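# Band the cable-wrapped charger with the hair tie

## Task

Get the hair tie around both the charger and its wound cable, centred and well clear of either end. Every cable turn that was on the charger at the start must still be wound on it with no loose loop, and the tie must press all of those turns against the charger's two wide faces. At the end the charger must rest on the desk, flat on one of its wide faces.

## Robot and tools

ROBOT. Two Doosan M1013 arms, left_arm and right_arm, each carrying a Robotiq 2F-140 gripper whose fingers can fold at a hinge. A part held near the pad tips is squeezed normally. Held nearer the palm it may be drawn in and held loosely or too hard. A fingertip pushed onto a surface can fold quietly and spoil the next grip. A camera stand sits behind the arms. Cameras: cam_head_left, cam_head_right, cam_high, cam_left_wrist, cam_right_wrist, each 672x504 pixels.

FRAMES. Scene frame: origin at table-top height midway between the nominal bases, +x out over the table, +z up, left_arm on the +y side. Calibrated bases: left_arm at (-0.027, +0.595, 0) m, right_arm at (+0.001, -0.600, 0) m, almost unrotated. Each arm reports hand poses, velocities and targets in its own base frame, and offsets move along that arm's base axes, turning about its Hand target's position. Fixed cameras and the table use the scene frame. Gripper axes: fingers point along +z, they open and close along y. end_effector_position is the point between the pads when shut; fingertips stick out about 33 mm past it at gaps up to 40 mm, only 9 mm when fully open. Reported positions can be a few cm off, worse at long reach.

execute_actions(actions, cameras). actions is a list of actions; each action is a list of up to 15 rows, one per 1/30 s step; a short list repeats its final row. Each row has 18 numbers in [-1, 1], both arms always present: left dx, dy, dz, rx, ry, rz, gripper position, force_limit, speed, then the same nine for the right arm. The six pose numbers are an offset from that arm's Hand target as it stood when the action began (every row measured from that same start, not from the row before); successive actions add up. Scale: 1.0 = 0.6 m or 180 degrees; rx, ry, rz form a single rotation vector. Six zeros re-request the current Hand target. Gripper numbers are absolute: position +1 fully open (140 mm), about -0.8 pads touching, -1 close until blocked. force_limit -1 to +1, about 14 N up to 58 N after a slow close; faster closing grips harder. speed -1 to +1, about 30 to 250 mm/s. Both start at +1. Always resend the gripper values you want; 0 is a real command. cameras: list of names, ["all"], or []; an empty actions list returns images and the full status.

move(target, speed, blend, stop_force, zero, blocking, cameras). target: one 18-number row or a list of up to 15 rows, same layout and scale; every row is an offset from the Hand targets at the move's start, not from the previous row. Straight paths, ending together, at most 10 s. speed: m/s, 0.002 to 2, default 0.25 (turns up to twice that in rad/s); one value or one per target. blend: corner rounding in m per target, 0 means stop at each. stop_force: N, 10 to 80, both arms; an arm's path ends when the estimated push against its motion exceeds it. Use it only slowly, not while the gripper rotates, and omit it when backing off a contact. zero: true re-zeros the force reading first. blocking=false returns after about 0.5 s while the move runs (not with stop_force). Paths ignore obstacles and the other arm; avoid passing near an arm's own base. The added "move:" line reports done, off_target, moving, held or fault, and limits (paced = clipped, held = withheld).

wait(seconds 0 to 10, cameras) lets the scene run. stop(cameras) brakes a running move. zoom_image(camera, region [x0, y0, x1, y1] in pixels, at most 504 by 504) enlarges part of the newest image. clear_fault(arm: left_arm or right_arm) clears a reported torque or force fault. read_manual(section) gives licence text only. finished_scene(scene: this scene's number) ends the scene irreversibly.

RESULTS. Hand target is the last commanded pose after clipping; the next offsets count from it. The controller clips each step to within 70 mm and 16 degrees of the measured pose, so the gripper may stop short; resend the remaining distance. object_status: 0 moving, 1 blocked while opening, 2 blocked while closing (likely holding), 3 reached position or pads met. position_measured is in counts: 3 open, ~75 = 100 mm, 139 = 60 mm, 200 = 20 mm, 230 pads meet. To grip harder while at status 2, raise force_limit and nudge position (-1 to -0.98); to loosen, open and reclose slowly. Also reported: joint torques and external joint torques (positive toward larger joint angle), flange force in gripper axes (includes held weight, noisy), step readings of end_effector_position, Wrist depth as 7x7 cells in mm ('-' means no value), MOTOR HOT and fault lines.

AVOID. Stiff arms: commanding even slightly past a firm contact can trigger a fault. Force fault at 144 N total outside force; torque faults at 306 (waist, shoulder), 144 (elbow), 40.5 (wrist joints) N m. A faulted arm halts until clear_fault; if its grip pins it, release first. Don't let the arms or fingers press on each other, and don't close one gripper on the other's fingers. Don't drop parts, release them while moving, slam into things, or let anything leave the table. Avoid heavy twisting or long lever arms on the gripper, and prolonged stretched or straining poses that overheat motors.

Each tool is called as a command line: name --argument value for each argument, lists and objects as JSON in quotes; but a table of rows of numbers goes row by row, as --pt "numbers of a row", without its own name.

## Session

execute_actions --actions '[]'

zoom_image --camera "cam_high" --region '[100, 150, 340, 390]'

Scene clock: 0.00 s.
left_arm: end_effector_position=(+0.6052, -0.3173, +0.3528) position_measured=3 object_status=3 end_effector_quat_wxyz=(-0.245, +0.790, +0.430, +0.362) | right_arm: end_effector_position=(+0.4094, +0.6190, +0.3542) position_measured=3 object_status=3 end_effector_quat_wxyz=(-0.521, +0.137, +0.692, +0.481)
Joint positions: left_arm=[-0.894 0.334 1.565 0.807 1.674 -0.418] | right_arm=[0.475 0.449 1.817 1.474 1.692 -1.251]
Joint velocities: within noise
Joint torques (N m): no reading
External joint torques (N m): no reading
Flange force (N): no reading
Wrist depth (mm): cam_left_wrist=[2459 1976 2305 2258 1925 1908 1401 / 1860 1959 698 696 677 1677 - / 659 640 623 605 593 582 1495 / 605 136 552 548 540 516 126 / - 497 508 496 478 470 111 / - 469 459 451 442 437 417 / - 429 417 418 409 399 394] | cam_right_wrist=[- 4165 - - - 623 586 / 3829 4565 - - 740 671 - / 776 1065 1050 824 794 - - / 620 144 857 863 927 - 136 / - 557 726 931 1019 2968 117 / 438 500 586 715 910 2526 - / 398 432 488 575 694 857 -]
Hand target: left_arm +0.6052, -0.3173, +0.3528; -0.245, +0.790, +0.430, +0.362 | right_arm +0.4094, +0.6190, +0.3542; -0.521, +0.137, +0.692, +0.481
Tool commands: left_gripper/position=+1.0 left_gripper/force_limit=+1.0 left_gripper/speed=+1.0 right_gripper/position=+1.0 right_gripper/force_limit=+1.0 right_gripper/speed=+1.0

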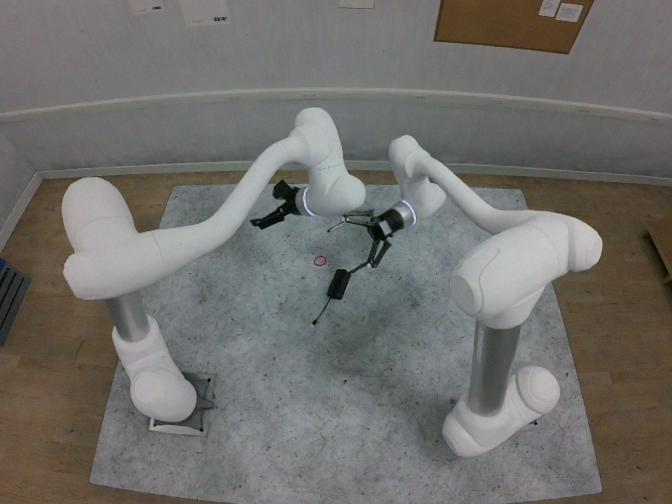

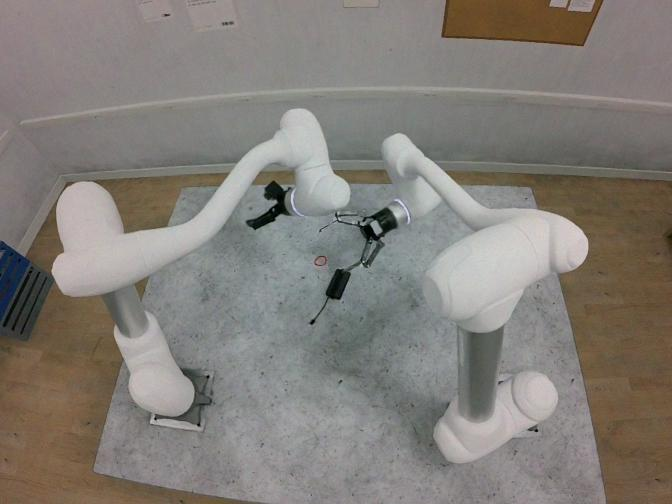

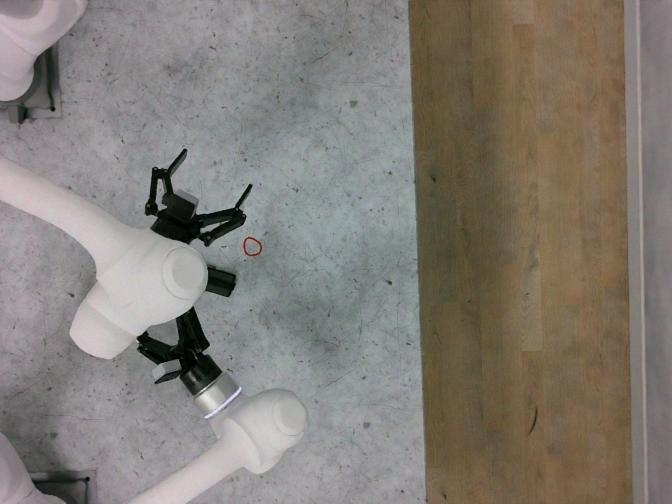

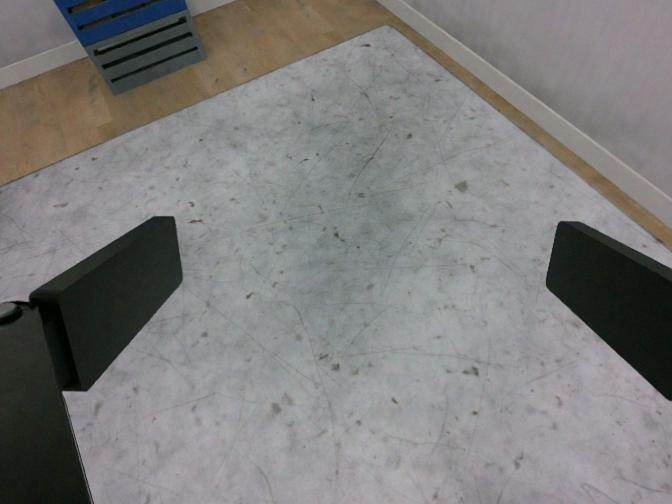

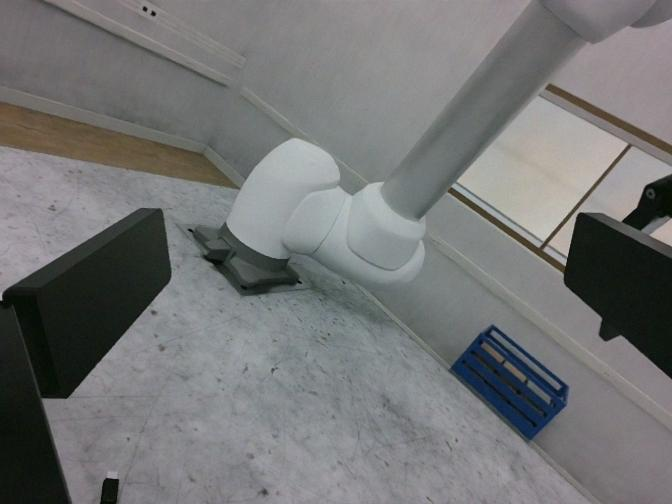

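Scaled by 2.100 from the camera's 672x504 image, which has a finer 960x720 frame.

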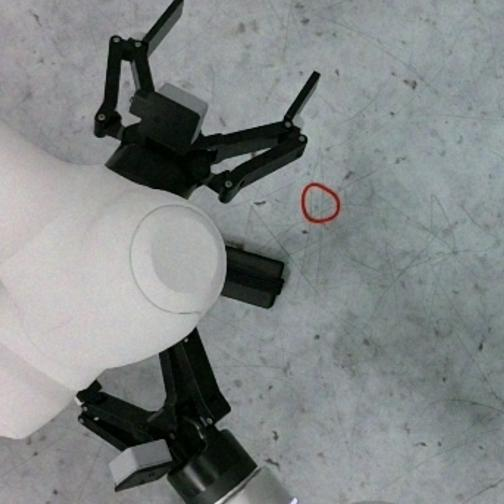

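move --target '[0,0,0,0,0,0,1,1,1,0.15,-0.5175,-0.09,-0.0568,0.169,-0.195,-0.8,-1,0]'

move --target '[-0.013,-0.288,-0.255,0.072,0.371,-0.746,-0.33,-1,0,0,0,0,0,0,0,-0.8,-1,0]' --cameras '["all"]'

Scene clock: 31.23 s.
left_arm: end_effector_position=(+0.6052, -0.3173, +0.3528) position_measured=3 object_status=3 end_effector_quat_wxyz=(-0.245, +0.790, +0.430, +0.362) | right_arm: end_effector_position=(+0.4994, +0.3086, +0.3002) position_measured=229 object_status=3 end_effector_quat_wxyz=(+0.500, -0.501, -0.500, -0.499)
Joint positions: left_arm=[-0.894 0.334 1.565 0.807 1.674 -0.418] | right_arm=[-0.117 0.271 2.233 1.476 1.64 -0.936]
Joint torques (N m): left_arm=[-3.03 -70.79 -40.41 4.16 1.54 0.39] | right_arm=[0.23 -53.84 -28.81 1.74 1.81 -0.4]
External joint torques (N m): left_arm=[2.88 -3.64 0.15 0.59 -0.48 -0.4] | right_arm=[-0.12 -3.38 0.02 0.18 0.48 0.4]
Flange force (N): left_arm=[4.0 -4.4 4.4] | right_arm=[6.5 -3.9 -0.3]
Wrist depth (mm): cam_left_wrist=[2191 2088 2330 2236 2088 1976 - / 2088 2108 709 687 673 1771 - / 655 632 632 610 605 582 1548 / 601 135 560 548 532 520 125 / - 498 508 490 484 471 111 / - 459 458 452 444 437 416 / - 428 422 413 407 400 397] | cam_right_wrist=[- - 969 613 559 - - / - 1046 1015 4165 4748 - 2553 / 1422 1023 1193 4024 4165 3491 2473 / 1015 1002 1094 110 1032 1019 - / 692 742 78 78 89 80 713 / - - - - - 75 - / - - - - - - -]
Hand target: left_arm +0.6052, -0.3173, +0.3528; -0.245, +0.790, +0.430, +0.362 | right_arm +0.4994, +0.3085, +0.3002; +0.500, -0.501, -0.500, -0.499
Off the commanded pose: left_arm 0.000 m, 0 deg | right_arm 0.000 m, 0 deg.
move: done

Scene clock: 37.00 s.
left_arm: end_effector_position=(+0.5974, -0.4901, +0.1998) position_measured=171 object_status=3 end_effector_quat_wxyz=(-0.001, +0.706, -0.708, +0.001) | right_arm: end_effector_position=(+0.4994, +0.3085, +0.3002) position_measured=229 object_status=3 end_effector_quat_wxyz=(+0.500, -0.501, -0.500, -0.499)
Joint positions: left_arm=[-0.732 0.407 1.509 0.001 1.224 2.411] | right_arm=[-0.117 0.271 2.233 1.476 1.639 -0.935]
Joint torques (N m): left_arm=[-2.98 -77.55 -40.18 3.54 0.43 0.3] | right_arm=[0.65 -53.73 -28.7 1.71 1.8 -0.42]
External joint torques (N m): left_arm=[3.01 -3.59 0.49 0.5 -0.46 -0.3] | right_arm=[-0.5 -3.9 -0.16 0.22 0.5 0.42]
Flange force (N): left_arm=[-7.0 3.0 -0.7] | right_arm=[7.5 -4.3 -1.0]
Wrist depth (mm): cam_left_wrist=[295 294 294 293 285 273 289 / 310 312 310 310 310 285 305 / 332 331 328 331 329 325 328 / 352 352 343 347 126 346 345 / 368 - 93 374 - 92 359 / - - - 403 - - - / - - - 437 - - -] | cam_right_wrist=[- - 993 - 458 5652 - / - 1002 1120 523 495 - - / 1430 1028 1349 528 556 - 2667 / 1002 1019 1104 110 1028 1023 2526 / 698 737 78 78 89 80 713 / - - - - - 75 - / - - - - - - -]
Hand target: left_arm +0.5974, -0.4901, +0.1998; -0.001, +0.706, -0.708, +0.001 | right_arm +0.4994, +0.3085, +0.3002; +0.500, -0.501, -0.500, -0.499
Off the commanded pose: left_arm 0.000 m, 0 deg | right_arm 0.000 m, 0 deg.
move: done

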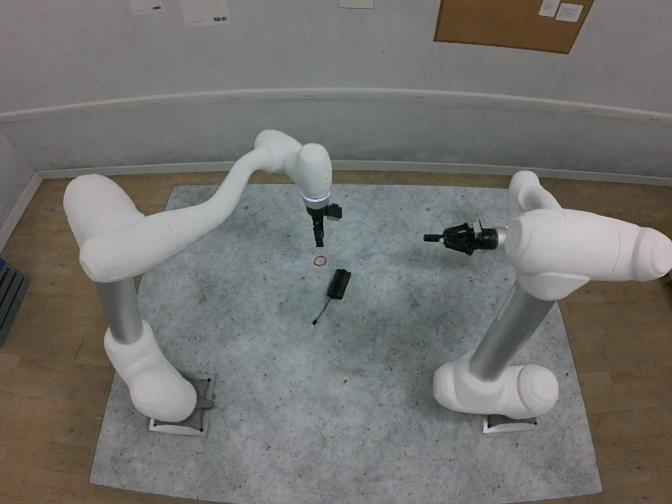

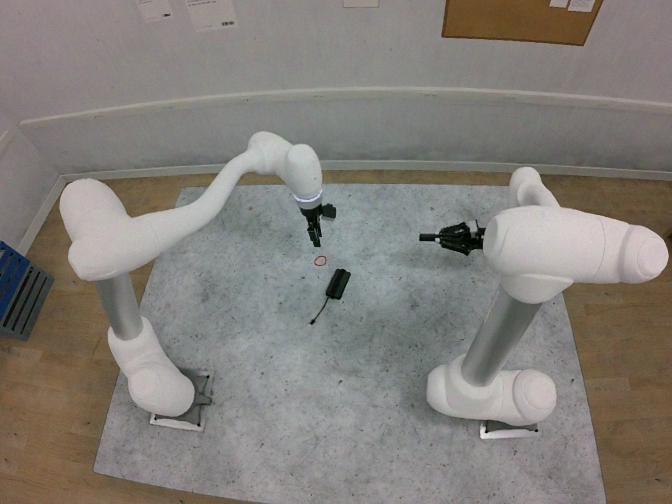

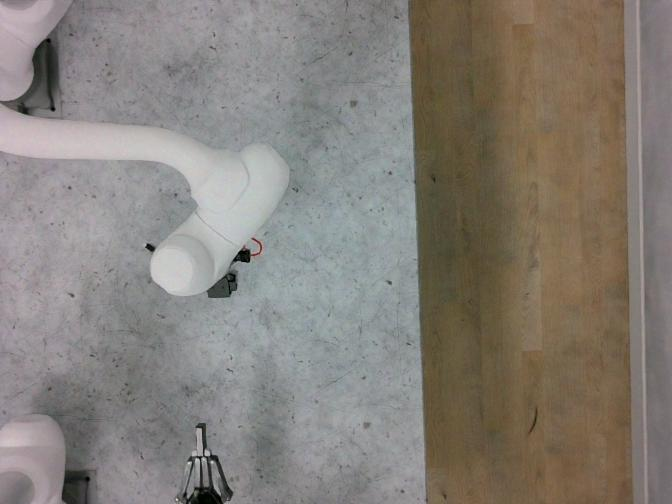

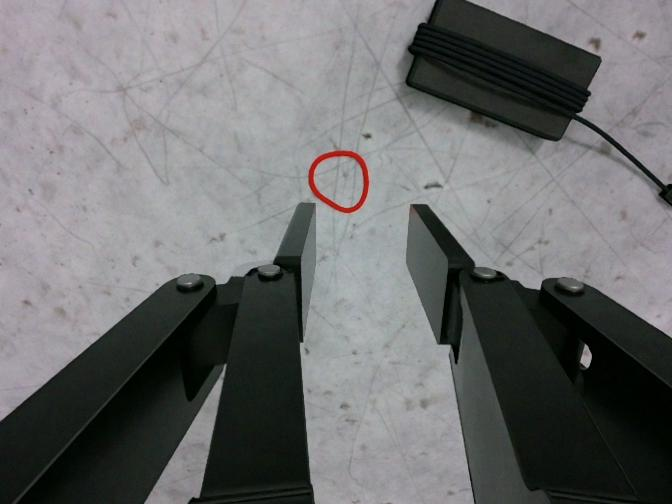

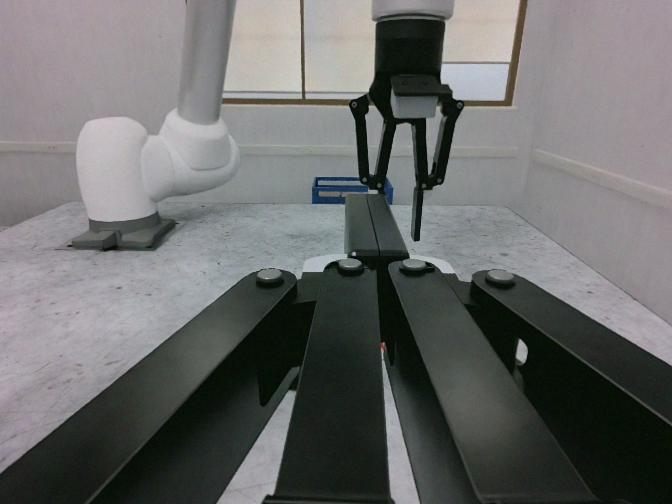

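move --target '[-0.0183,0.0075,-0.24,0,0,0,-0.33,-1,0,0,0,0,0,0,0,-0.8,-1,0]' --cameras '["cam_left_wrist"]'

Scene clock: 43.90 s.
left_arm: end_effector_position=(+0.5864, -0.4856, +0.0559) position_measured=171 object_status=3 end_effector_quat_wxyz=(-0.001, +0.706, -0.708, +0.001) | right_arm: end_effector_position=(+0.4994, +0.3085, +0.3002) position_measured=229 object_status=3 end_effector_quat_wxyz=(+0.500, -0.501, -0.500, -0.499)
Joint positions: left_arm=[-0.737 0.495 1.662 0.001 0.983 2.405] | right_arm=[-0.117 0.271 2.233 1.476 1.639 -0.935]
Joint torques (N m): left_arm=[-2.56 -81.69 -35.69 3.08 0.4 0.36] | right_arm=[0.41 -53.69 -28.68 1.72 1.86 -0.41]
External joint torques (N m): left_arm=[2.44 -3.3 0.34 0.51 -0.45 -0.36] | right_arm=[-0.48 -3.55 -0.05 0.22 0.43 0.41]
Flange force (N): left_arm=[-5.6 2.5 -2.0] | right_arm=[6.9 -4.1 -0.9]
Wrist depth (mm): cam_left_wrist=[168 167 167 167 162 142 133 / 178 176 177 176 176 175 149 / 190 187 188 187 187 186 185 / 201 202 198 200 148 196 197 / - - 93 214 210 92 205 / - - - 230 - - - / - - - 250 - - -] | cam_right_wrist=[3709 - 946 461 451 4239 - / 4093 1089 1069 503 483 3344 - / 1357 1028 1364 1380 535 - - / 1006 1010 1089 110 950 1019 1785 / 700 740 78 78 89 80 674 / - - - - - 75 - / - - - - - - -]
Hand target: left_arm +0.5864, -0.4856, +0.0558; -0.001, +0.706, -0.708, +0.001 | right_arm +0.4994, +0.3085, +0.3002; +0.500, -0.501, -0.500, -0.499
Off the commanded pose: left_arm 0.000 m, 0 deg | right_arm 0.000 m, 0 deg.
move: done
Images, in order (width x height): cam_left_wrist 672x504.

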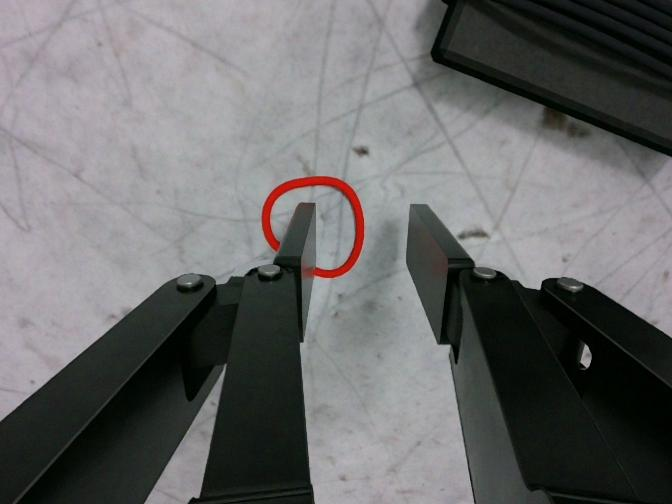

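move --target '[0,0.0017,-0.0193,0,0,0,-0.33,-1,0,0,0,0,0,0,0,-0.8,-1,0]' --speed 0.05

move --target '[0,0,-0.025,0,0,0,-0.33,-1,0,0,0,0,0,0,0,-0.8,-1,0]' --stop_force 10 --speed 0.008 --cameras '["cam_left_wrist"]'

Scene clock: 49.27 s.
left_arm: end_effector_position=(+0.5864, -0.4846, +0.0443) position_measured=171 object_status=3 end_effector_quat_wxyz=(-0.001, +0.706, -0.708, +0.001) | right_arm: end_effector_position=(+0.4994, +0.3085, +0.3002) position_measured=229 object_status=3 end_effector_quat_wxyz=(+0.500, -0.501, -0.500, -0.499)
Joint positions: left_arm=[-0.737 0.505 1.671 0.002 0.964 2.406] | right_arm=[-0.117 0.271 2.233 1.476 1.639 -0.935]
Joint torques (N m): left_arm=[-2.87 -80.97 -35.16 3.02 0.53 0.34] | right_arm=[0.52 -53.6 -28.71 1.75 1.79 -0.43]
External joint torques (N m): left_arm=[2.98 -4.59 0.16 0.54 -0.58 -0.34] | right_arm=[-0.49 -3.87 -0.11 0.19 0.5 0.43]
Flange force (N): left_arm=[-7.0 3.1 -3.2] | right_arm=[7.5 -4.4 -1.0]
Wrist depth (mm): cam_left_wrist=[158 158 157 156 154 133 132 / 166 166 166 165 165 165 140 / 178 179 177 174 175 175 174 / 190 189 184 185 148 184 186 / - - 93 201 194 92 193 / - - - 216 216 - - / - - - 233 - - -] | cam_right_wrist=[3543 3208 953 3491 445 2931 2667 / - 1019 3709 3892 488 - 2609 / 1484 1050 1380 499 515 - 1785 / 989 993 1089 110 938 1015 - / 692 737 78 78 89 80 678 / - - - - - 75 - / - - - - - - -]
Hand target: left_arm +0.5864, -0.4845, +0.0442; -0.001, +0.706, -0.708, +0.001 | right_arm +0.4994, +0.3085, +0.3002; +0.500, -0.501, -0.500, -0.499
Off the commanded pose: left_arm 0.000 m, 0 deg | right_arm 0.000 m, 0 deg.
move: done

Scene clock: 51.40 s.
left_arm: end_effector_position=(+0.5864, -0.4846, +0.0320) position_measured=171 object_status=3 end_effector_quat_wxyz=(-0.001, +0.706, -0.708, +0.001) | right_arm: end_effector_position=(+0.4994, +0.3085, +0.3002) position_measured=229 object_status=3 end_effector_quat_wxyz=(+0.500, -0.501, -0.500, -0.499)
Joint positions: left_arm=[-0.737 0.517 1.679 0.002 0.945 2.406] | right_arm=[-0.117 0.271 2.233 1.476 1.639 -0.935]
Joint torques (N m): left_arm=[-1.37 -66.37 -28.49 3.77 -1.84 0.27] | right_arm=[0.57 -53.63 -28.73 1.69 1.8 -0.44]
External joint torques (N m): left_arm=[1.37 -19.54 -5.85 -0.28 1.8 -0.27] | right_arm=[-0.56 -3.16 0.1 0.22 0.48 0.44]
Flange force (N): left_arm=[-8.2 7.7 -25.0] | right_arm=[6.2 -3.9 -1.1]
Wrist depth (mm): cam_left_wrist=[149 146 146 146 144 122 121 / 156 155 155 154 153 155 143 / 165 165 164 164 163 162 162 / 176 176 171 173 170 171 173 / - - 93 187 187 92 180 / - - - 202 201 - - / - - - 217 - - -] | cam_right_wrist=[- - 957 484 450 3208 - / - 1074 1069 480 483 - - / 1349 1019 1341 509 519 - 1962 / 1002 1010 1115 110 1032 1010 2526 / 696 740 78 78 89 80 713 / - - - - - 75 - / - - - - - - -]
Hand target: left_arm +0.5864, -0.4846, +0.0320; -0.001, +0.706, -0.708, +0.001 (not the last commanded pose) | right_arm +0.4994, +0.3085, +0.3002; +0.500, -0.501, -0.500, -0.499
Off the commanded pose: left_arm 0.003 m, 0 deg | right_arm 0.000 m, 0 deg.
move: contact (left_arm)
Images, in order (width x height): cam_left_wrist 672x504.

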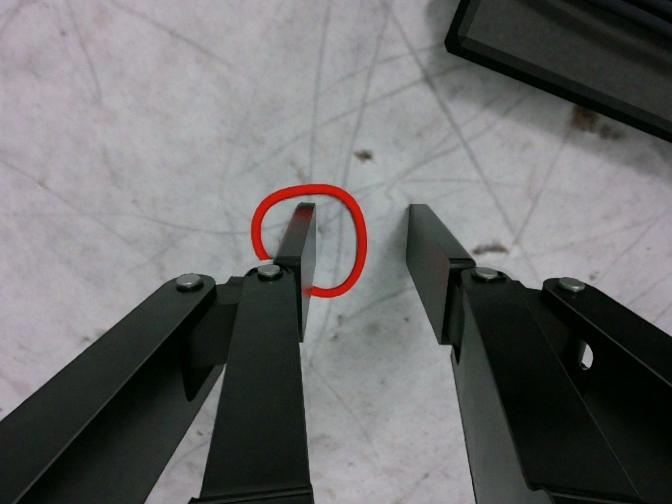

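move --target '[0,0,0.0022,0,0,0,-0.33,-1,0,0,0,0,0,0,0,-0.8,-1,0]' --speed 0.02

move --target '[0,0,0,0,0,0,-1,0,-1,0,0,0,0,0,0,-0.8,-1,0]'

move --target '[0,0,0.1,0,0,0,-1,0,-1,0,0,0,0,0,0,-0.8,-1,0]' --speed 0.1 --cameras '["cam_left_wrist"]'

Scene clock: 55.97 s.
left_arm: end_effector_position=(+0.5864, -0.4846, +0.0333) position_measured=171 object_status=3 end_effector_quat_wxyz=(-0.001, +0.706, -0.708, +0.001) | right_arm: end_effector_position=(+0.4994, +0.3085, +0.3002) position_measured=229 object_status=3 end_effector_quat_wxyz=(+0.500, -0.501, -0.500, -0.499)
Joint positions: left_arm=[-0.737 0.515 1.678 0.002 0.947 2.406] | right_arm=[-0.117 0.271 2.233 1.476 1.639 -0.935]
Joint torques (N m): left_arm=[-2.74 -82.17 -34.7 3.01 0.49 0.37] | right_arm=[0.33 -53.7 -28.73 1.71 1.83 -0.45]
External joint torques (N m): left_arm=[2.99 -3.7 0.31 0.5 -0.53 -0.37] | right_arm=[-0.27 -3.45 0 0.22 0.46 0.45]
Flange force (N): left_arm=[-6.4 2.3 -2.5] | right_arm=[6.8 -4.0 -0.5]
Wrist depth (mm): cam_left_wrist=[150 147 146 147 145 123 123 / 157 156 154 155 154 155 130 / 167 164 165 165 164 163 161 / 177 177 173 173 171 173 174 / - - 93 188 186 92 181 / - - - 202 203 - - / - - - 220 - - -] | cam_right_wrist=[- - 896 471 447 - - / - 1060 1065 508 484 3543 2793 / 3892 1060 1372 515 1422 3083 2473 / 1002 1010 1115 110 927 1041 2219 / 700 744 78 78 89 80 674 / - - - - - 75 - / - - - - - - -]
Hand target: left_arm +0.5864, -0.4846, +0.0333; -0.001, +0.706, -0.708, +0.001 | right_arm +0.4994, +0.3085, +0.3002; +0.500, -0.501, -0.500, -0.499
Off the commanded pose: left_arm 0.000 m, 0 deg | right_arm 0.000 m, 0 deg.
move: done

Scene clock: 57.63 s.
left_arm: end_effector_position=(+0.5864, -0.4846, +0.0333) position_measured=228 object_status=0 end_effector_quat_wxyz=(-0.001, +0.706, -0.708, +0.001) | right_arm: end_effector_position=(+0.4994, +0.3085, +0.3002) position_measured=229 object_status=3 end_effector_quat_wxyz=(+0.500, -0.501, -0.500, -0.499)
Joint positions: left_arm=[-0.737 0.515 1.678 0.002 0.947 2.406] | right_arm=[-0.117 0.271 2.233 1.476 1.639 -0.935]
Joint torques (N m): left_arm=[-3.16 -81.16 -33.99 2.95 0.43 0.33] | right_arm=[0.36 -53.62 -28.65 1.7 1.86 -0.45]
External joint torques (N m): left_arm=[3.22 -4.54 -0.28 0.54 -0.46 -0.33] | right_arm=[-0.4 -3.75 -0.18 0.25 0.43 0.45]
Flange force (N): left_arm=[-6.5 1.9 -3.7] | right_arm=[7.4 -4.0 -0.7]
Wrist depth (mm): cam_left_wrist=[149 147 146 146 144 124 123 / 156 156 155 155 154 156 131 / 167 164 165 163 164 164 162 / 178 178 174 171 173 174 174 / 190 187 - - - 95 186 / - - - - - - - / - - - - - - -] | cam_right_wrist=[- - 892 476 450 - 2158 / 3165 1002 1104 498 487 3957 2609 / 1637 1037 1319 514 530 - 2351 / 1010 993 1115 110 950 1019 - / 696 737 78 78 89 80 673 / - - - - - 75 - / - - - - - - -]
Hand target: left_arm +0.5864, -0.4846, +0.0333; -0.001, +0.706, -0.708, +0.001 | right_arm +0.4994, +0.3085, +0.3002; +0.500, -0.501, -0.500, -0.499
Off the commanded pose: left_arm 0.000 m, 0 deg | right_arm 0.000 m, 0 deg.
move: done

Scene clock: 58.63 s.
left_arm: end_effector_position=(+0.5864, -0.4845, +0.0933) position_measured=228 object_status=2 end_effector_quat_wxyz=(-0.001, +0.706, -0.708, +0.001) | right_arm: end_effector_position=(+0.4994, +0.3085, +0.3002) position_measured=229 object_status=3 end_effector_quat_wxyz=(+0.500, -0.501, -0.500, -0.499)
Joint positions: left_arm=[-0.737 0.463 1.636 0.002 1.042 2.406] | right_arm=[-0.117 0.271 2.233 1.476 1.639 -0.935]
Joint torques (N m): left_arm=[-2.64 -78.95 -36.62 3.21 0.42 0.3] | right_arm=[0.43 -53.66 -28.69 1.7 1.85 -0.41]
External joint torques (N m): left_arm=[2.63 -4.22 0.06 0.51 -0.45 -0.3] | right_arm=[-0.43 -3.32 -0.02 0.22 0.43 0.41]
Flange force (N): left_arm=[-6.3 2.9 -2.7] | right_arm=[6.5 -3.8 -0.8]
Wrist depth (mm): cam_left_wrist=[201 200 198 199 194 167 169 / 212 212 211 211 210 211 181 / 227 224 224 222 224 223 221 / 241 241 239 137 235 236 236 / 259 252 - - - 95 254 / - - - - - - - / - - - - - - -] | cam_right_wrist=[- - 1130 494 459 595 - / - 1079 3709 506 478 - - / 1422 1023 4024 536 542 - - / 997 1015 1094 110 1032 1023 2422 / 696 737 78 78 89 80 711 / - - - - - 75 - / - - - - - - -]
Hand target: left_arm +0.5864, -0.4846, +0.0933; -0.001, +0.706, -0.708, +0.001 | right_arm +0.4994, +0.3085, +0.3002; +0.500, -0.501, -0.500, -0.499
Off the commanded pose: left_arm 0.000 m, 0 deg | right_arm 0.000 m, 0 deg.
move: done
Images, in order (width x height): cam_left_wrist 672x504.

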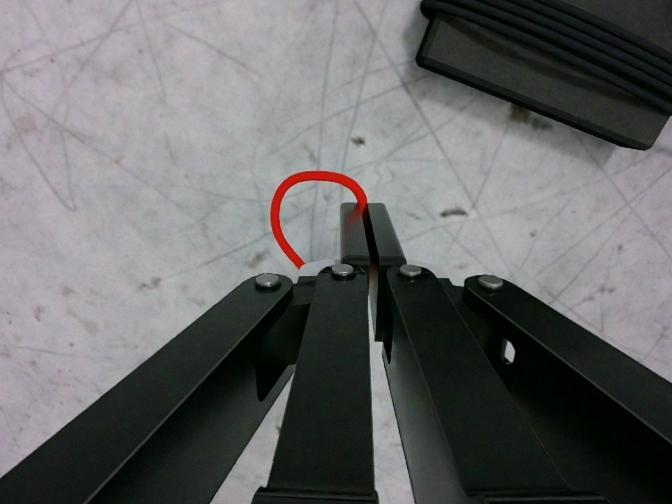

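move --pt "0 0 0.25 0 0 0 -1 0 -1 0 0 0 0 0 0 -0.8 -1 0" --pt "-0.199 -0.017 0.344 -0.5 0 0 -1 0 -1 0 0 0 0 0 0 -0.8 -1 0" --blend '[0.05,0]' --speed 0.2

move --target '[0,0,0,0,0,0,-1,0,-1,-0.0675,0.5,0,0,0,0,-0.8,-1,0]' --speed 0.2 --cameras '["cam_right_wrist","cam_left_wrist","cam_high"]'

zoom_image --camera "cam_high" --region '[110, 200, 270, 360]'

zoom_image --camera "cam_right_wrist" --region '[230, 80, 430, 280]'

Scene clock: 71.43 s.
left_arm: end_effector_position=(+0.4670, -0.4948, +0.2997) position_measured=228 object_status=2 end_effector_quat_wxyz=(+0.499, +0.500, -0.500, +0.501) | right_arm: end_effector_position=(+0.4994, +0.3085, +0.3002) position_measured=229 object_status=3 end_effector_quat_wxyz=(+0.500, -0.501, -0.500, -0.499)
Joint positions: left_arm=[-0.405 0.265 2.244 -1.905 1.335 4.122] | right_arm=[-0.117 0.271 2.233 1.476 1.639 -0.935]
Joint torques (N m): left_arm=[-3.01 -47.69 -23.12 -2.55 2.67 0.26] | right_arm=[0.32 -53.76 -28.63 1.69 1.81 -0.46]
External joint torques (N m): left_arm=[3.02 -2.48 0.31 0.19 -0.35 -0.26] | right_arm=[-0.4 -3.28 -0.05 0.24 0.48 0.46]
Flange force (N): left_arm=[4.9 0.7 -6.8] | right_arm=[6.6 -3.7 -0.8]
Wrist depth (mm): cam_left_wrist=[- - 696 703 - 548 527 / - - 761 766 2951 581 552 / - 2699 3751 681 - 667 555 / - 966 962 - 954 796 546 / 647 - - - - 95 665 / - - - - - - - / - - - - - - -] | cam_right_wrist=[- - 851 - - - - / - 1094 836 684 - 4024 - / 1493 1028 839 1413 3491 - 2526 / 981 1002 1089 110 1019 1032 2374 / 698 747 78 78 89 80 680 / - - - - - 75 - / - - - - - - -]
Hand target: left_arm +0.4670, -0.4948, +0.2997; +0.499, +0.500, -0.500, +0.501 | right_arm +0.4994, +0.3085, +0.3002; +0.500, -0.501, -0.500, -0.499
Off the commanded pose: left_arm 0.000 m, 0 deg | right_arm 0.000 m, 0 deg.
move: done

Scene clock: 73.40 s.
left_arm: end_effector_position=(+0.4670, -0.4948, +0.2997) position_measured=228 object_status=2 end_effector_quat_wxyz=(+0.499, +0.500, -0.500, +0.501) | right_arm: end_effector_position=(+0.4589, +0.6084, +0.3002) position_measured=229 object_status=3 end_effector_quat_wxyz=(+0.500, -0.501, -0.500, -0.499)
Joint positions: left_arm=[-0.405 0.265 2.245 -1.905 1.335 4.122] | right_arm=[0.477 0.314 2.167 1.957 1.285 -0.965]
Joint torques (N m): left_arm=[-2.9 -47.91 -23.06 -2.63 2.81 0.3] | right_arm=[2.11 -61.32 -30.96 0.33 1.82 -0.4]
External joint torques (N m): left_arm=[2.97 -2.2 0.36 0.28 -0.5 -0.3] | right_arm=[-2.18 -2.24 0.13 0.21 0.52 0.4]
Flange force (N): left_arm=[4.6 0.5 -6.6] | right_arm=[3.6 -0.4 -5.4]
Wrist depth (mm): cam_left_wrist=[- 2837 451 490 - - 531 / - - 474 473 - - 537 / 2068 2951 358 261 2432 761 620 / - 885 954 - 971 799 661 / 651 - - - - 95 657 / - - - - - - - / - - - - - - -] | cam_right_wrist=[- 536 3208 - 2553 - 3768 / - 789 3391 378 - - - / 692 810 528 197 - - 2609 / 735 854 924 113 1037 1015 2219 / 692 - 78 78 89 80 711 / - - - - - 75 - / - - - - - - -]
Hand target: left_arm +0.4670, -0.4948, +0.2997; +0.499, +0.500, -0.500, +0.501 | right_arm +0.4589, +0.6085, +0.3002; +0.500, -0.501, -0.500, -0.499
Off the commanded pose: left_arm 0.000 m, 0 deg | right_arm 0.000 m, 0 deg.
move: done
Images, in order (width x height): cam_high 672x504, cam_left_wrist 672x504, cam_right_wrist 672x504.

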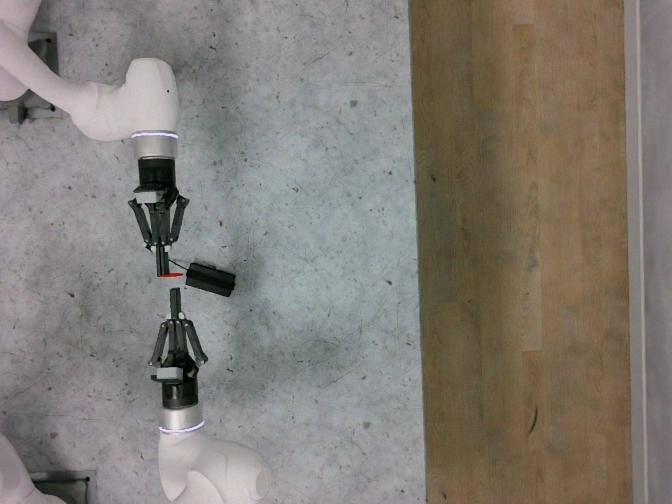

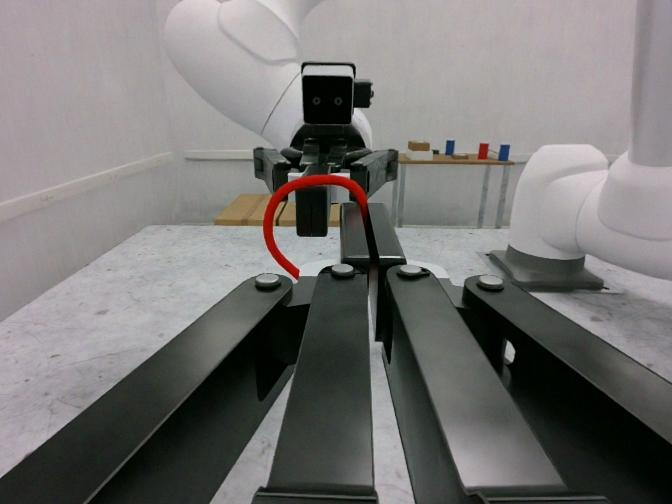

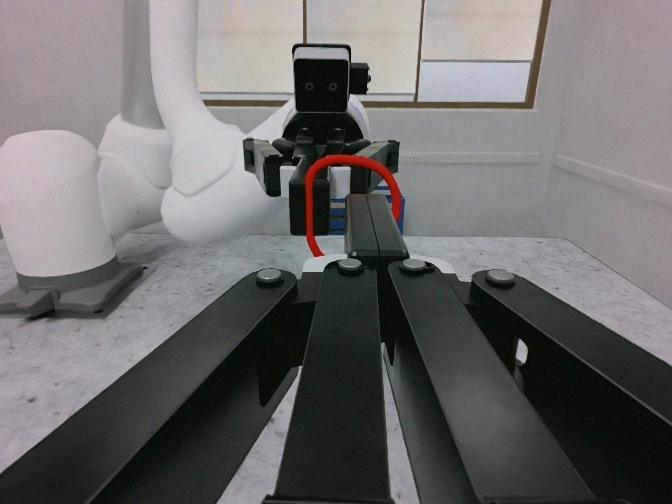

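Scaled by 3.150 from the camera's 672x504 image, which has a finer 960x720 frame.

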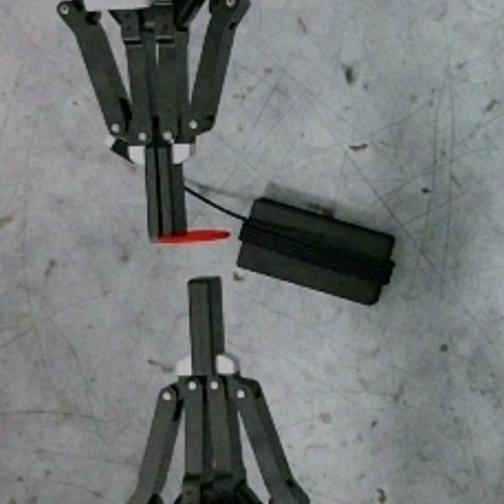

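Scaled by 2.520 from the camera's 672x504 image, which has a finer 960x720 frame.

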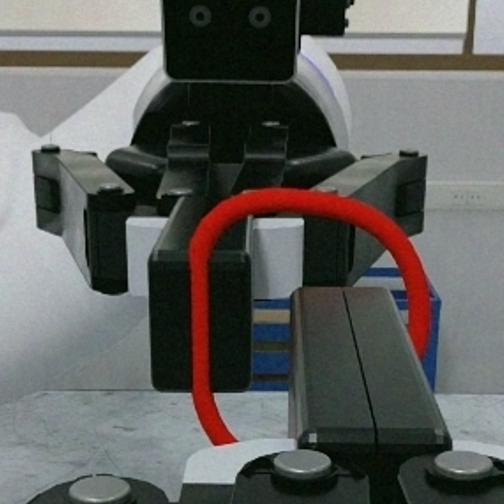

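move --target '[0,0,0,0,0,0,-1,0,-1,0,0.0967,0.004,0,0,0,-0.8,-1,0]' --speed 0.06

move --target '[0,0,0,0,0,0,-0.73,0,-1,0.01,0,0,0,0,0,-0.8,-1,0]' --speed 0.04

move --target '[0,0,0,0,0,0,-0.66,0,-1,0,0,0,0,0,0,-0.8,-1,0]' --cameras '["cam_right_wrist","cam_left_wrist","cam_high"]'

zoom_image --camera "cam_high" --region '[110, 200, 270, 360]'

Scene clock: 83.77 s.
left_arm: end_effector_position=(+0.4670, -0.4948, +0.2997) position_measured=228 object_status=2 end_effector_quat_wxyz=(+0.499, +0.500, -0.500, +0.501) | right_arm: end_effector_position=(+0.4589, +0.6665, +0.3026) position_measured=229 object_status=3 end_effector_quat_wxyz=(+0.500, -0.501, -0.500, -0.499)
Joint positions: left_arm=[-0.405 0.265 2.245 -1.905 1.335 4.122] | right_arm=[0.568 0.349 2.106 2.028 1.222 -0.964]
Joint torques (N m): left_arm=[-3.08 -47.83 -23.2 -2.56 2.79 0.3] | right_arm=[-0.95 -63.26 -31.97 0.11 1.94 -0.45]
External joint torques (N m): left_arm=[3.22 -2.34 0.52 0.22 -0.47 -0.3] | right_arm=[0.86 -4.74 0.2 0.19 0.4 0.45]
Flange force (N): left_arm=[4.7 0.7 -7.1] | right_arm=[7.1 -5.4 -2.5]
Wrist depth (mm): cam_left_wrist=[2258 404 397 - - - 2874 / 1976 - 417 359 - - 584 / 1771 2258 284 241 - 766 622 / 1729 865 882 138 966 799 685 / 712 - - - - 95 669 / - - - - - - - / - - - - - - -] | cam_right_wrist=[- 479 - 3344 2826 3297 - / - 484 508 358 - - 2667 / 659 490 313 251 - 3344 2609 / 676 797 475 120 143 957 - / 680 - 78 78 89 80 711 / - - - - - 75 - / - - - - - - -]
Hand target: left_arm +0.4670, -0.4948, +0.2997; +0.499, +0.500, -0.500, +0.501 | right_arm +0.4589, +0.6665, +0.3026; +0.500, -0.501, -0.500, -0.499
Off the commanded pose: left_arm 0.000 m, 0 deg | right_arm 0.000 m, 0 deg.
move: done

Scene clock: 84.47 s.
left_arm: end_effector_position=(+0.4670, -0.4948, +0.2997) position_measured=221 object_status=3 end_effector_quat_wxyz=(+0.499, +0.500, -0.500, +0.501) | right_arm: end_effector_position=(+0.4649, +0.6665, +0.3026) position_measured=229 object_status=3 end_effector_quat_wxyz=(+0.500, -0.501, -0.500, -0.499)
Joint positions: left_arm=[-0.405 0.265 2.245 -1.905 1.335 4.122] | right_arm=[0.563 0.355 2.096 2.022 1.223 -0.959]
Joint torques (N m): left_arm=[-2.78 -47.64 -22.97 -2.53 2.8 0.33] | right_arm=[1.13 -64.45 -31.4 0.2 1.87 -0.36]
External joint torques (N m): left_arm=[2.73 -2.48 0.3 0.18 -0.48 -0.33] | right_arm=[-1.2 -4.07 -0.47 0.11 0.45 0.36]
Flange force (N): left_arm=[5.1 0.9 -6.1] | right_arm=[6.3 -1.8 -4.4]
Wrist depth (mm): cam_left_wrist=[2236 404 398 - - - 538 / 2149 2766 415 359 - 4811 553 / 2330 2951 314 219 3458 750 627 / 1876 954 144 158 979 805 669 / 653 - - - - 94 716 / - - - - - - - / - - - - - - -] | cam_right_wrist=[- 487 - - 3709 - - / - 490 464 374 3543 - 5276 / 659 472 289 248 - 3124 2178 / 671 763 144 120 144 1028 2219 / 680 749 78 78 89 80 722 / - - - - - 75 - / - - - - - - -]
Hand target: left_arm +0.4670, -0.4948, +0.2997; +0.499, +0.500, -0.500, +0.501 | right_arm +0.4649, +0.6665, +0.3026; +0.500, -0.501, -0.500, -0.499
Off the commanded pose: left_arm 0.000 m, 0 deg | right_arm 0.000 m, 0 deg.
move: done

Scene clock: 84.97 s.
left_arm: end_effector_position=(+0.4670, -0.4948, +0.2997) position_measured=213 object_status=3 end_effector_quat_wxyz=(+0.499, +0.500, -0.500, +0.501) | right_arm: end_effector_position=(+0.4649, +0.6665, +0.3026) position_measured=229 object_status=3 end_effector_quat_wxyz=(+0.500, -0.501, -0.500, -0.499)
Joint positions: left_arm=[-0.405 0.265 2.245 -1.905 1.335 4.122] | right_arm=[0.563 0.355 2.096 2.022 1.223 -0.959]
Joint torques (N m): left_arm=[-2.7 -47.71 -22.97 -2.54 2.83 0.33] | right_arm=[0.14 -65.51 -31.69 0.17 1.93 -0.41]
External joint torques (N m): left_arm=[2.67 -2.5 -0.04 0.16 -0.51 -0.33] | right_arm=[-0.19 -3.12 -0.23 0.14 0.4 0.41]
Flange force (N): left_arm=[5.3 0.4 -5.7] | right_arm=[4.9 -2.2 -2.5]
Wrist depth (mm): cam_left_wrist=[- 393 399 2991 - - 527 / 2380 - 418 421 - - 552 / 2049 - 314 241 4426 766 631 / - 934 142 - 875 805 685 / 661 - - - - - 716 / - - - - - - - / - - - - - - -] | cam_right_wrist=[3391 495 2667 3441 - 3491 - / 4655 500 3165 373 - 3208 2580 / 661 477 251 254 - 2860 2968 / 680 771 145 118 143 950 2526 / 673 747 78 78 89 80 704 / - - - - - 75 - / - - - - - - -]
Hand target: left_arm +0.4670, -0.4948, +0.2997; +0.499, +0.500, -0.500, +0.501 | right_arm +0.4649, +0.6665, +0.3026; +0.500, -0.501, -0.500, -0.499
Off the commanded pose: left_arm 0.000 m, 0 deg | right_arm 0.000 m, 0 deg.
move: done
Images, in order (width x height): cam_high 672x504, cam_left_wrist 672x504, cam_right_wrist 672x504.

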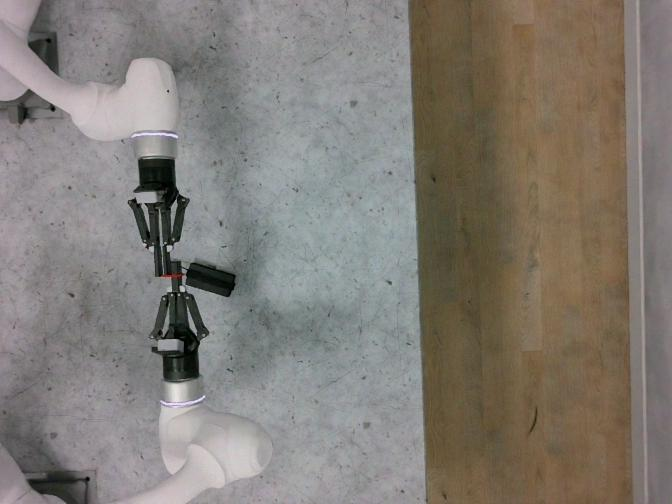

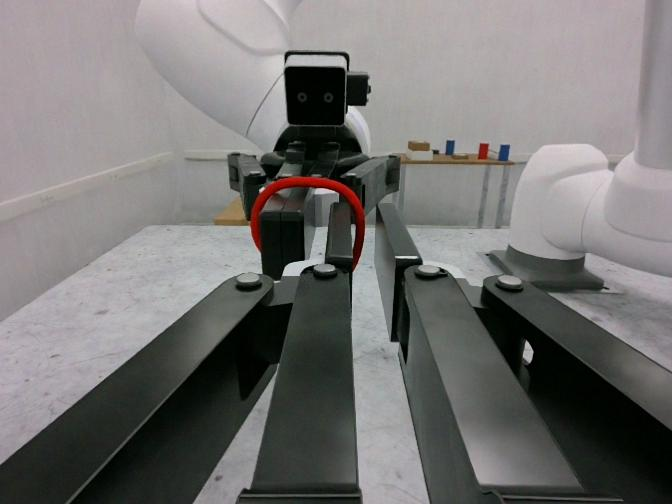

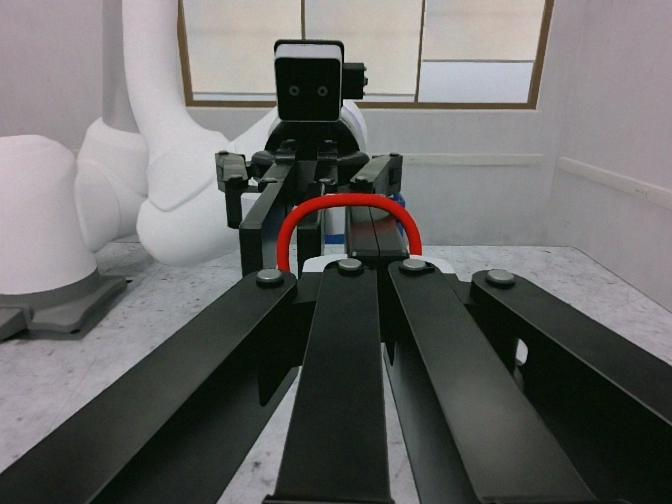

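Scaled by 3.150 from the camera's 672x504 image, which has a finer 960x720 frame.

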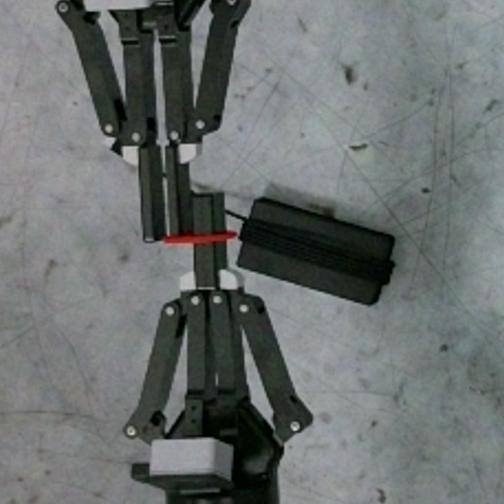

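move --target '[0,0.167,0,0,0,0,-0.66,0,-1,0,0,0,0,0,0,-0.8,-1,0]' --speed 0.06

move --target '[0,0,0,0,0,0,-0.66,0,-1,0,0,0,0,0,0,-0.3,0,-1]' --cameras '["cam_right_wrist","cam_left_wrist","cam_high"]'

zoom_image --camera "cam_high" --region '[110, 200, 270, 360]'

Scene clock: 92.37 s.
left_arm: end_effector_position=(+0.4670, -0.3946, +0.2997) position_measured=213 object_status=3 end_effector_quat_wxyz=(+0.499, +0.500, -0.500, +0.501) | right_arm: end_effector_position=(+0.4649, +0.6665, +0.3026) position_measured=229 object_status=3 end_effector_quat_wxyz=(+0.500, -0.501, -0.500, -0.499)
Joint positions: left_arm=[-0.206 0.236 2.287 -1.74 1.451 4.106] | right_arm=[0.563 0.355 2.096 2.022 1.223 -0.959]
Joint torques (N m): left_arm=[-2.84 -43.85 -21.88 -2.31 2.8 0.28] | right_arm=[0.6 -65.27 -31.79 0.18 1.88 -0.46]
External joint torques (N m): left_arm=[2.82 -2.23 0.27 0.29 -0.51 -0.29] | right_arm=[-0.51 -3.37 -0.12 0.11 0.45 0.46]
Flange force (N): left_arm=[4.7 1.8 -6.2] | right_arm=[5.3 -2.2 -3.3]
Wrist depth (mm): cam_left_wrist=[1829 2487 495 3513 3162 - 603 / - 2732 515 506 4340 - 613 / - 2912 3816 263 - 832 667 / - 954 962 962 958 885 811 / 655 - - - - - 703 / - - - - - - - / - - - - - - -] | cam_right_wrist=[3208 717 - - - - - / - 773 598 413 - - 2826 / 674 794 564 254 - - 2012 / 671 913 617 113 142 935 - / 676 - 78 78 89 80 704 / - - - - - 75 - / - - - - - - -]
Hand target: left_arm +0.4670, -0.3946, +0.2997; +0.499, +0.500, -0.500, +0.501 | right_arm +0.4649, +0.6665, +0.3026; +0.500, -0.501, -0.500, -0.499
Off the commanded pose: left_arm 0.000 m, 0 deg | right_arm 0.000 m, 0 deg.
move: done

Scene clock: 93.90 s.
left_arm: end_effector_position=(+0.4670, -0.3946, +0.2997) position_measured=213 object_status=3 end_effector_quat_wxyz=(+0.499, +0.500, -0.500, +0.501) | right_arm: end_effector_position=(+0.4649, +0.6665, +0.3026) position_measured=167 object_status=0 end_effector_quat_wxyz=(+0.500, -0.501, -0.500, -0.499)
Joint positions: left_arm=[-0.206 0.236 2.287 -1.74 1.451 4.106] | right_arm=[0.563 0.355 2.096 2.022 1.223 -0.959]
Joint torques (N m): left_arm=[-2.9 -43.97 -21.92 -2.24 2.79 0.34] | right_arm=[0.38 -65.21 -31.83 0.16 1.83 -0.43]
External joint torques (N m): left_arm=[2.98 -2.1 0.42 0.24 -0.5 -0.34] | right_arm=[-0.4 -3.79 -0.15 0.14 0.49 0.43]
Flange force (N): left_arm=[4.5 1.8 -6.5] | right_arm=[5.8 -2.7 -3.4]
Wrist depth (mm): cam_left_wrist=[2191 - 487 - - - 569 / 2330 - 514 460 - 2874 629 / - 3458 302 325 - 811 669 / 1844 942 958 975 958 889 774 / 653 - - - - - 716 / - - - - - - - / - - - - - - -] | cam_right_wrist=[2729 717 - - 3005 - - / - 773 567 421 - - - / 663 791 559 290 - - 2931 / 676 927 110 938 126 946 2447 / - 89 78 671 144 79 86 / - 73 - 543 - - 70 / - - - 438 - - -]
Hand target: left_arm +0.4670, -0.3946, +0.2997; +0.499, +0.500, -0.500, +0.501 | right_arm +0.4649, +0.6665, +0.3026; +0.500, -0.501, -0.500, -0.499
Off the commanded pose: left_arm 0.000 m, 0 deg | right_arm 0.000 m, 0 deg.
move: done
Images, in order (width x height): cam_high 672x504, cam_left_wrist 672x504, cam_right_wrist 672x504.

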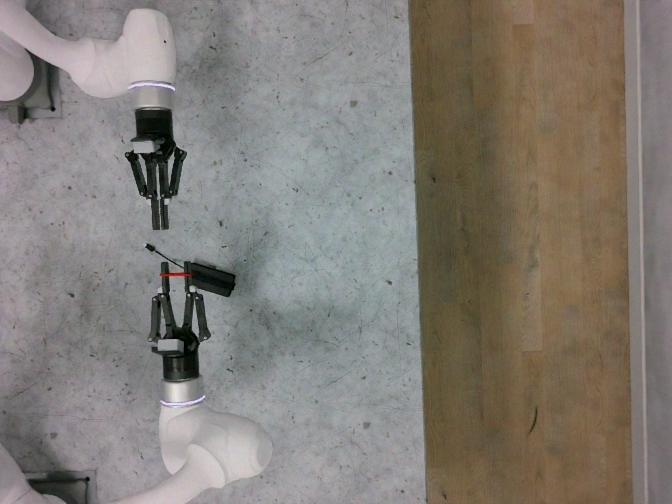

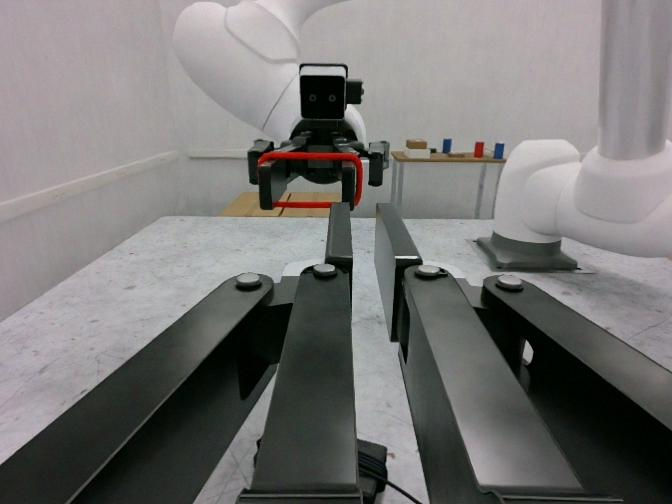

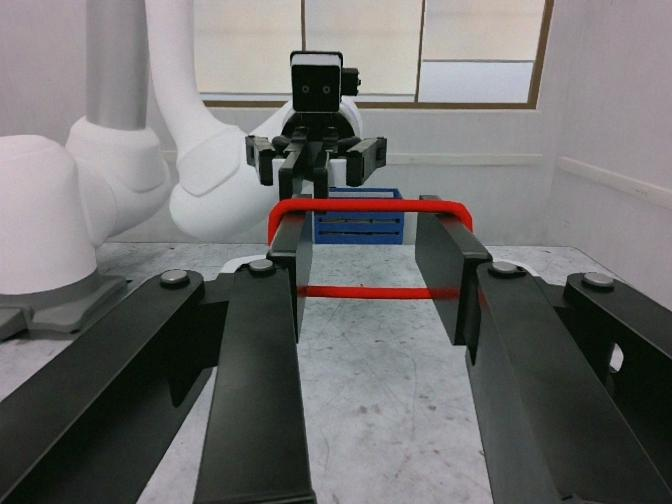

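Scaled by 3.150 from the camera's 672x504 image, which has a finer 960x720 frame.

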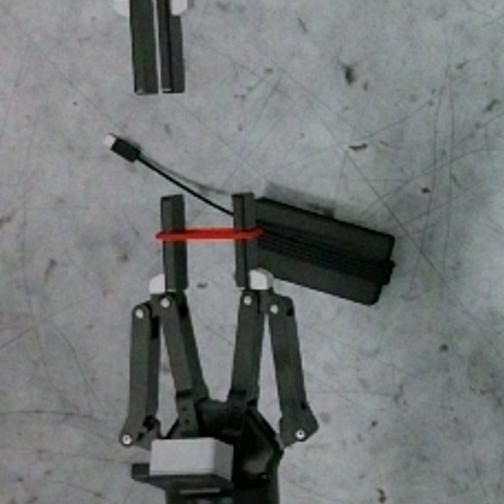

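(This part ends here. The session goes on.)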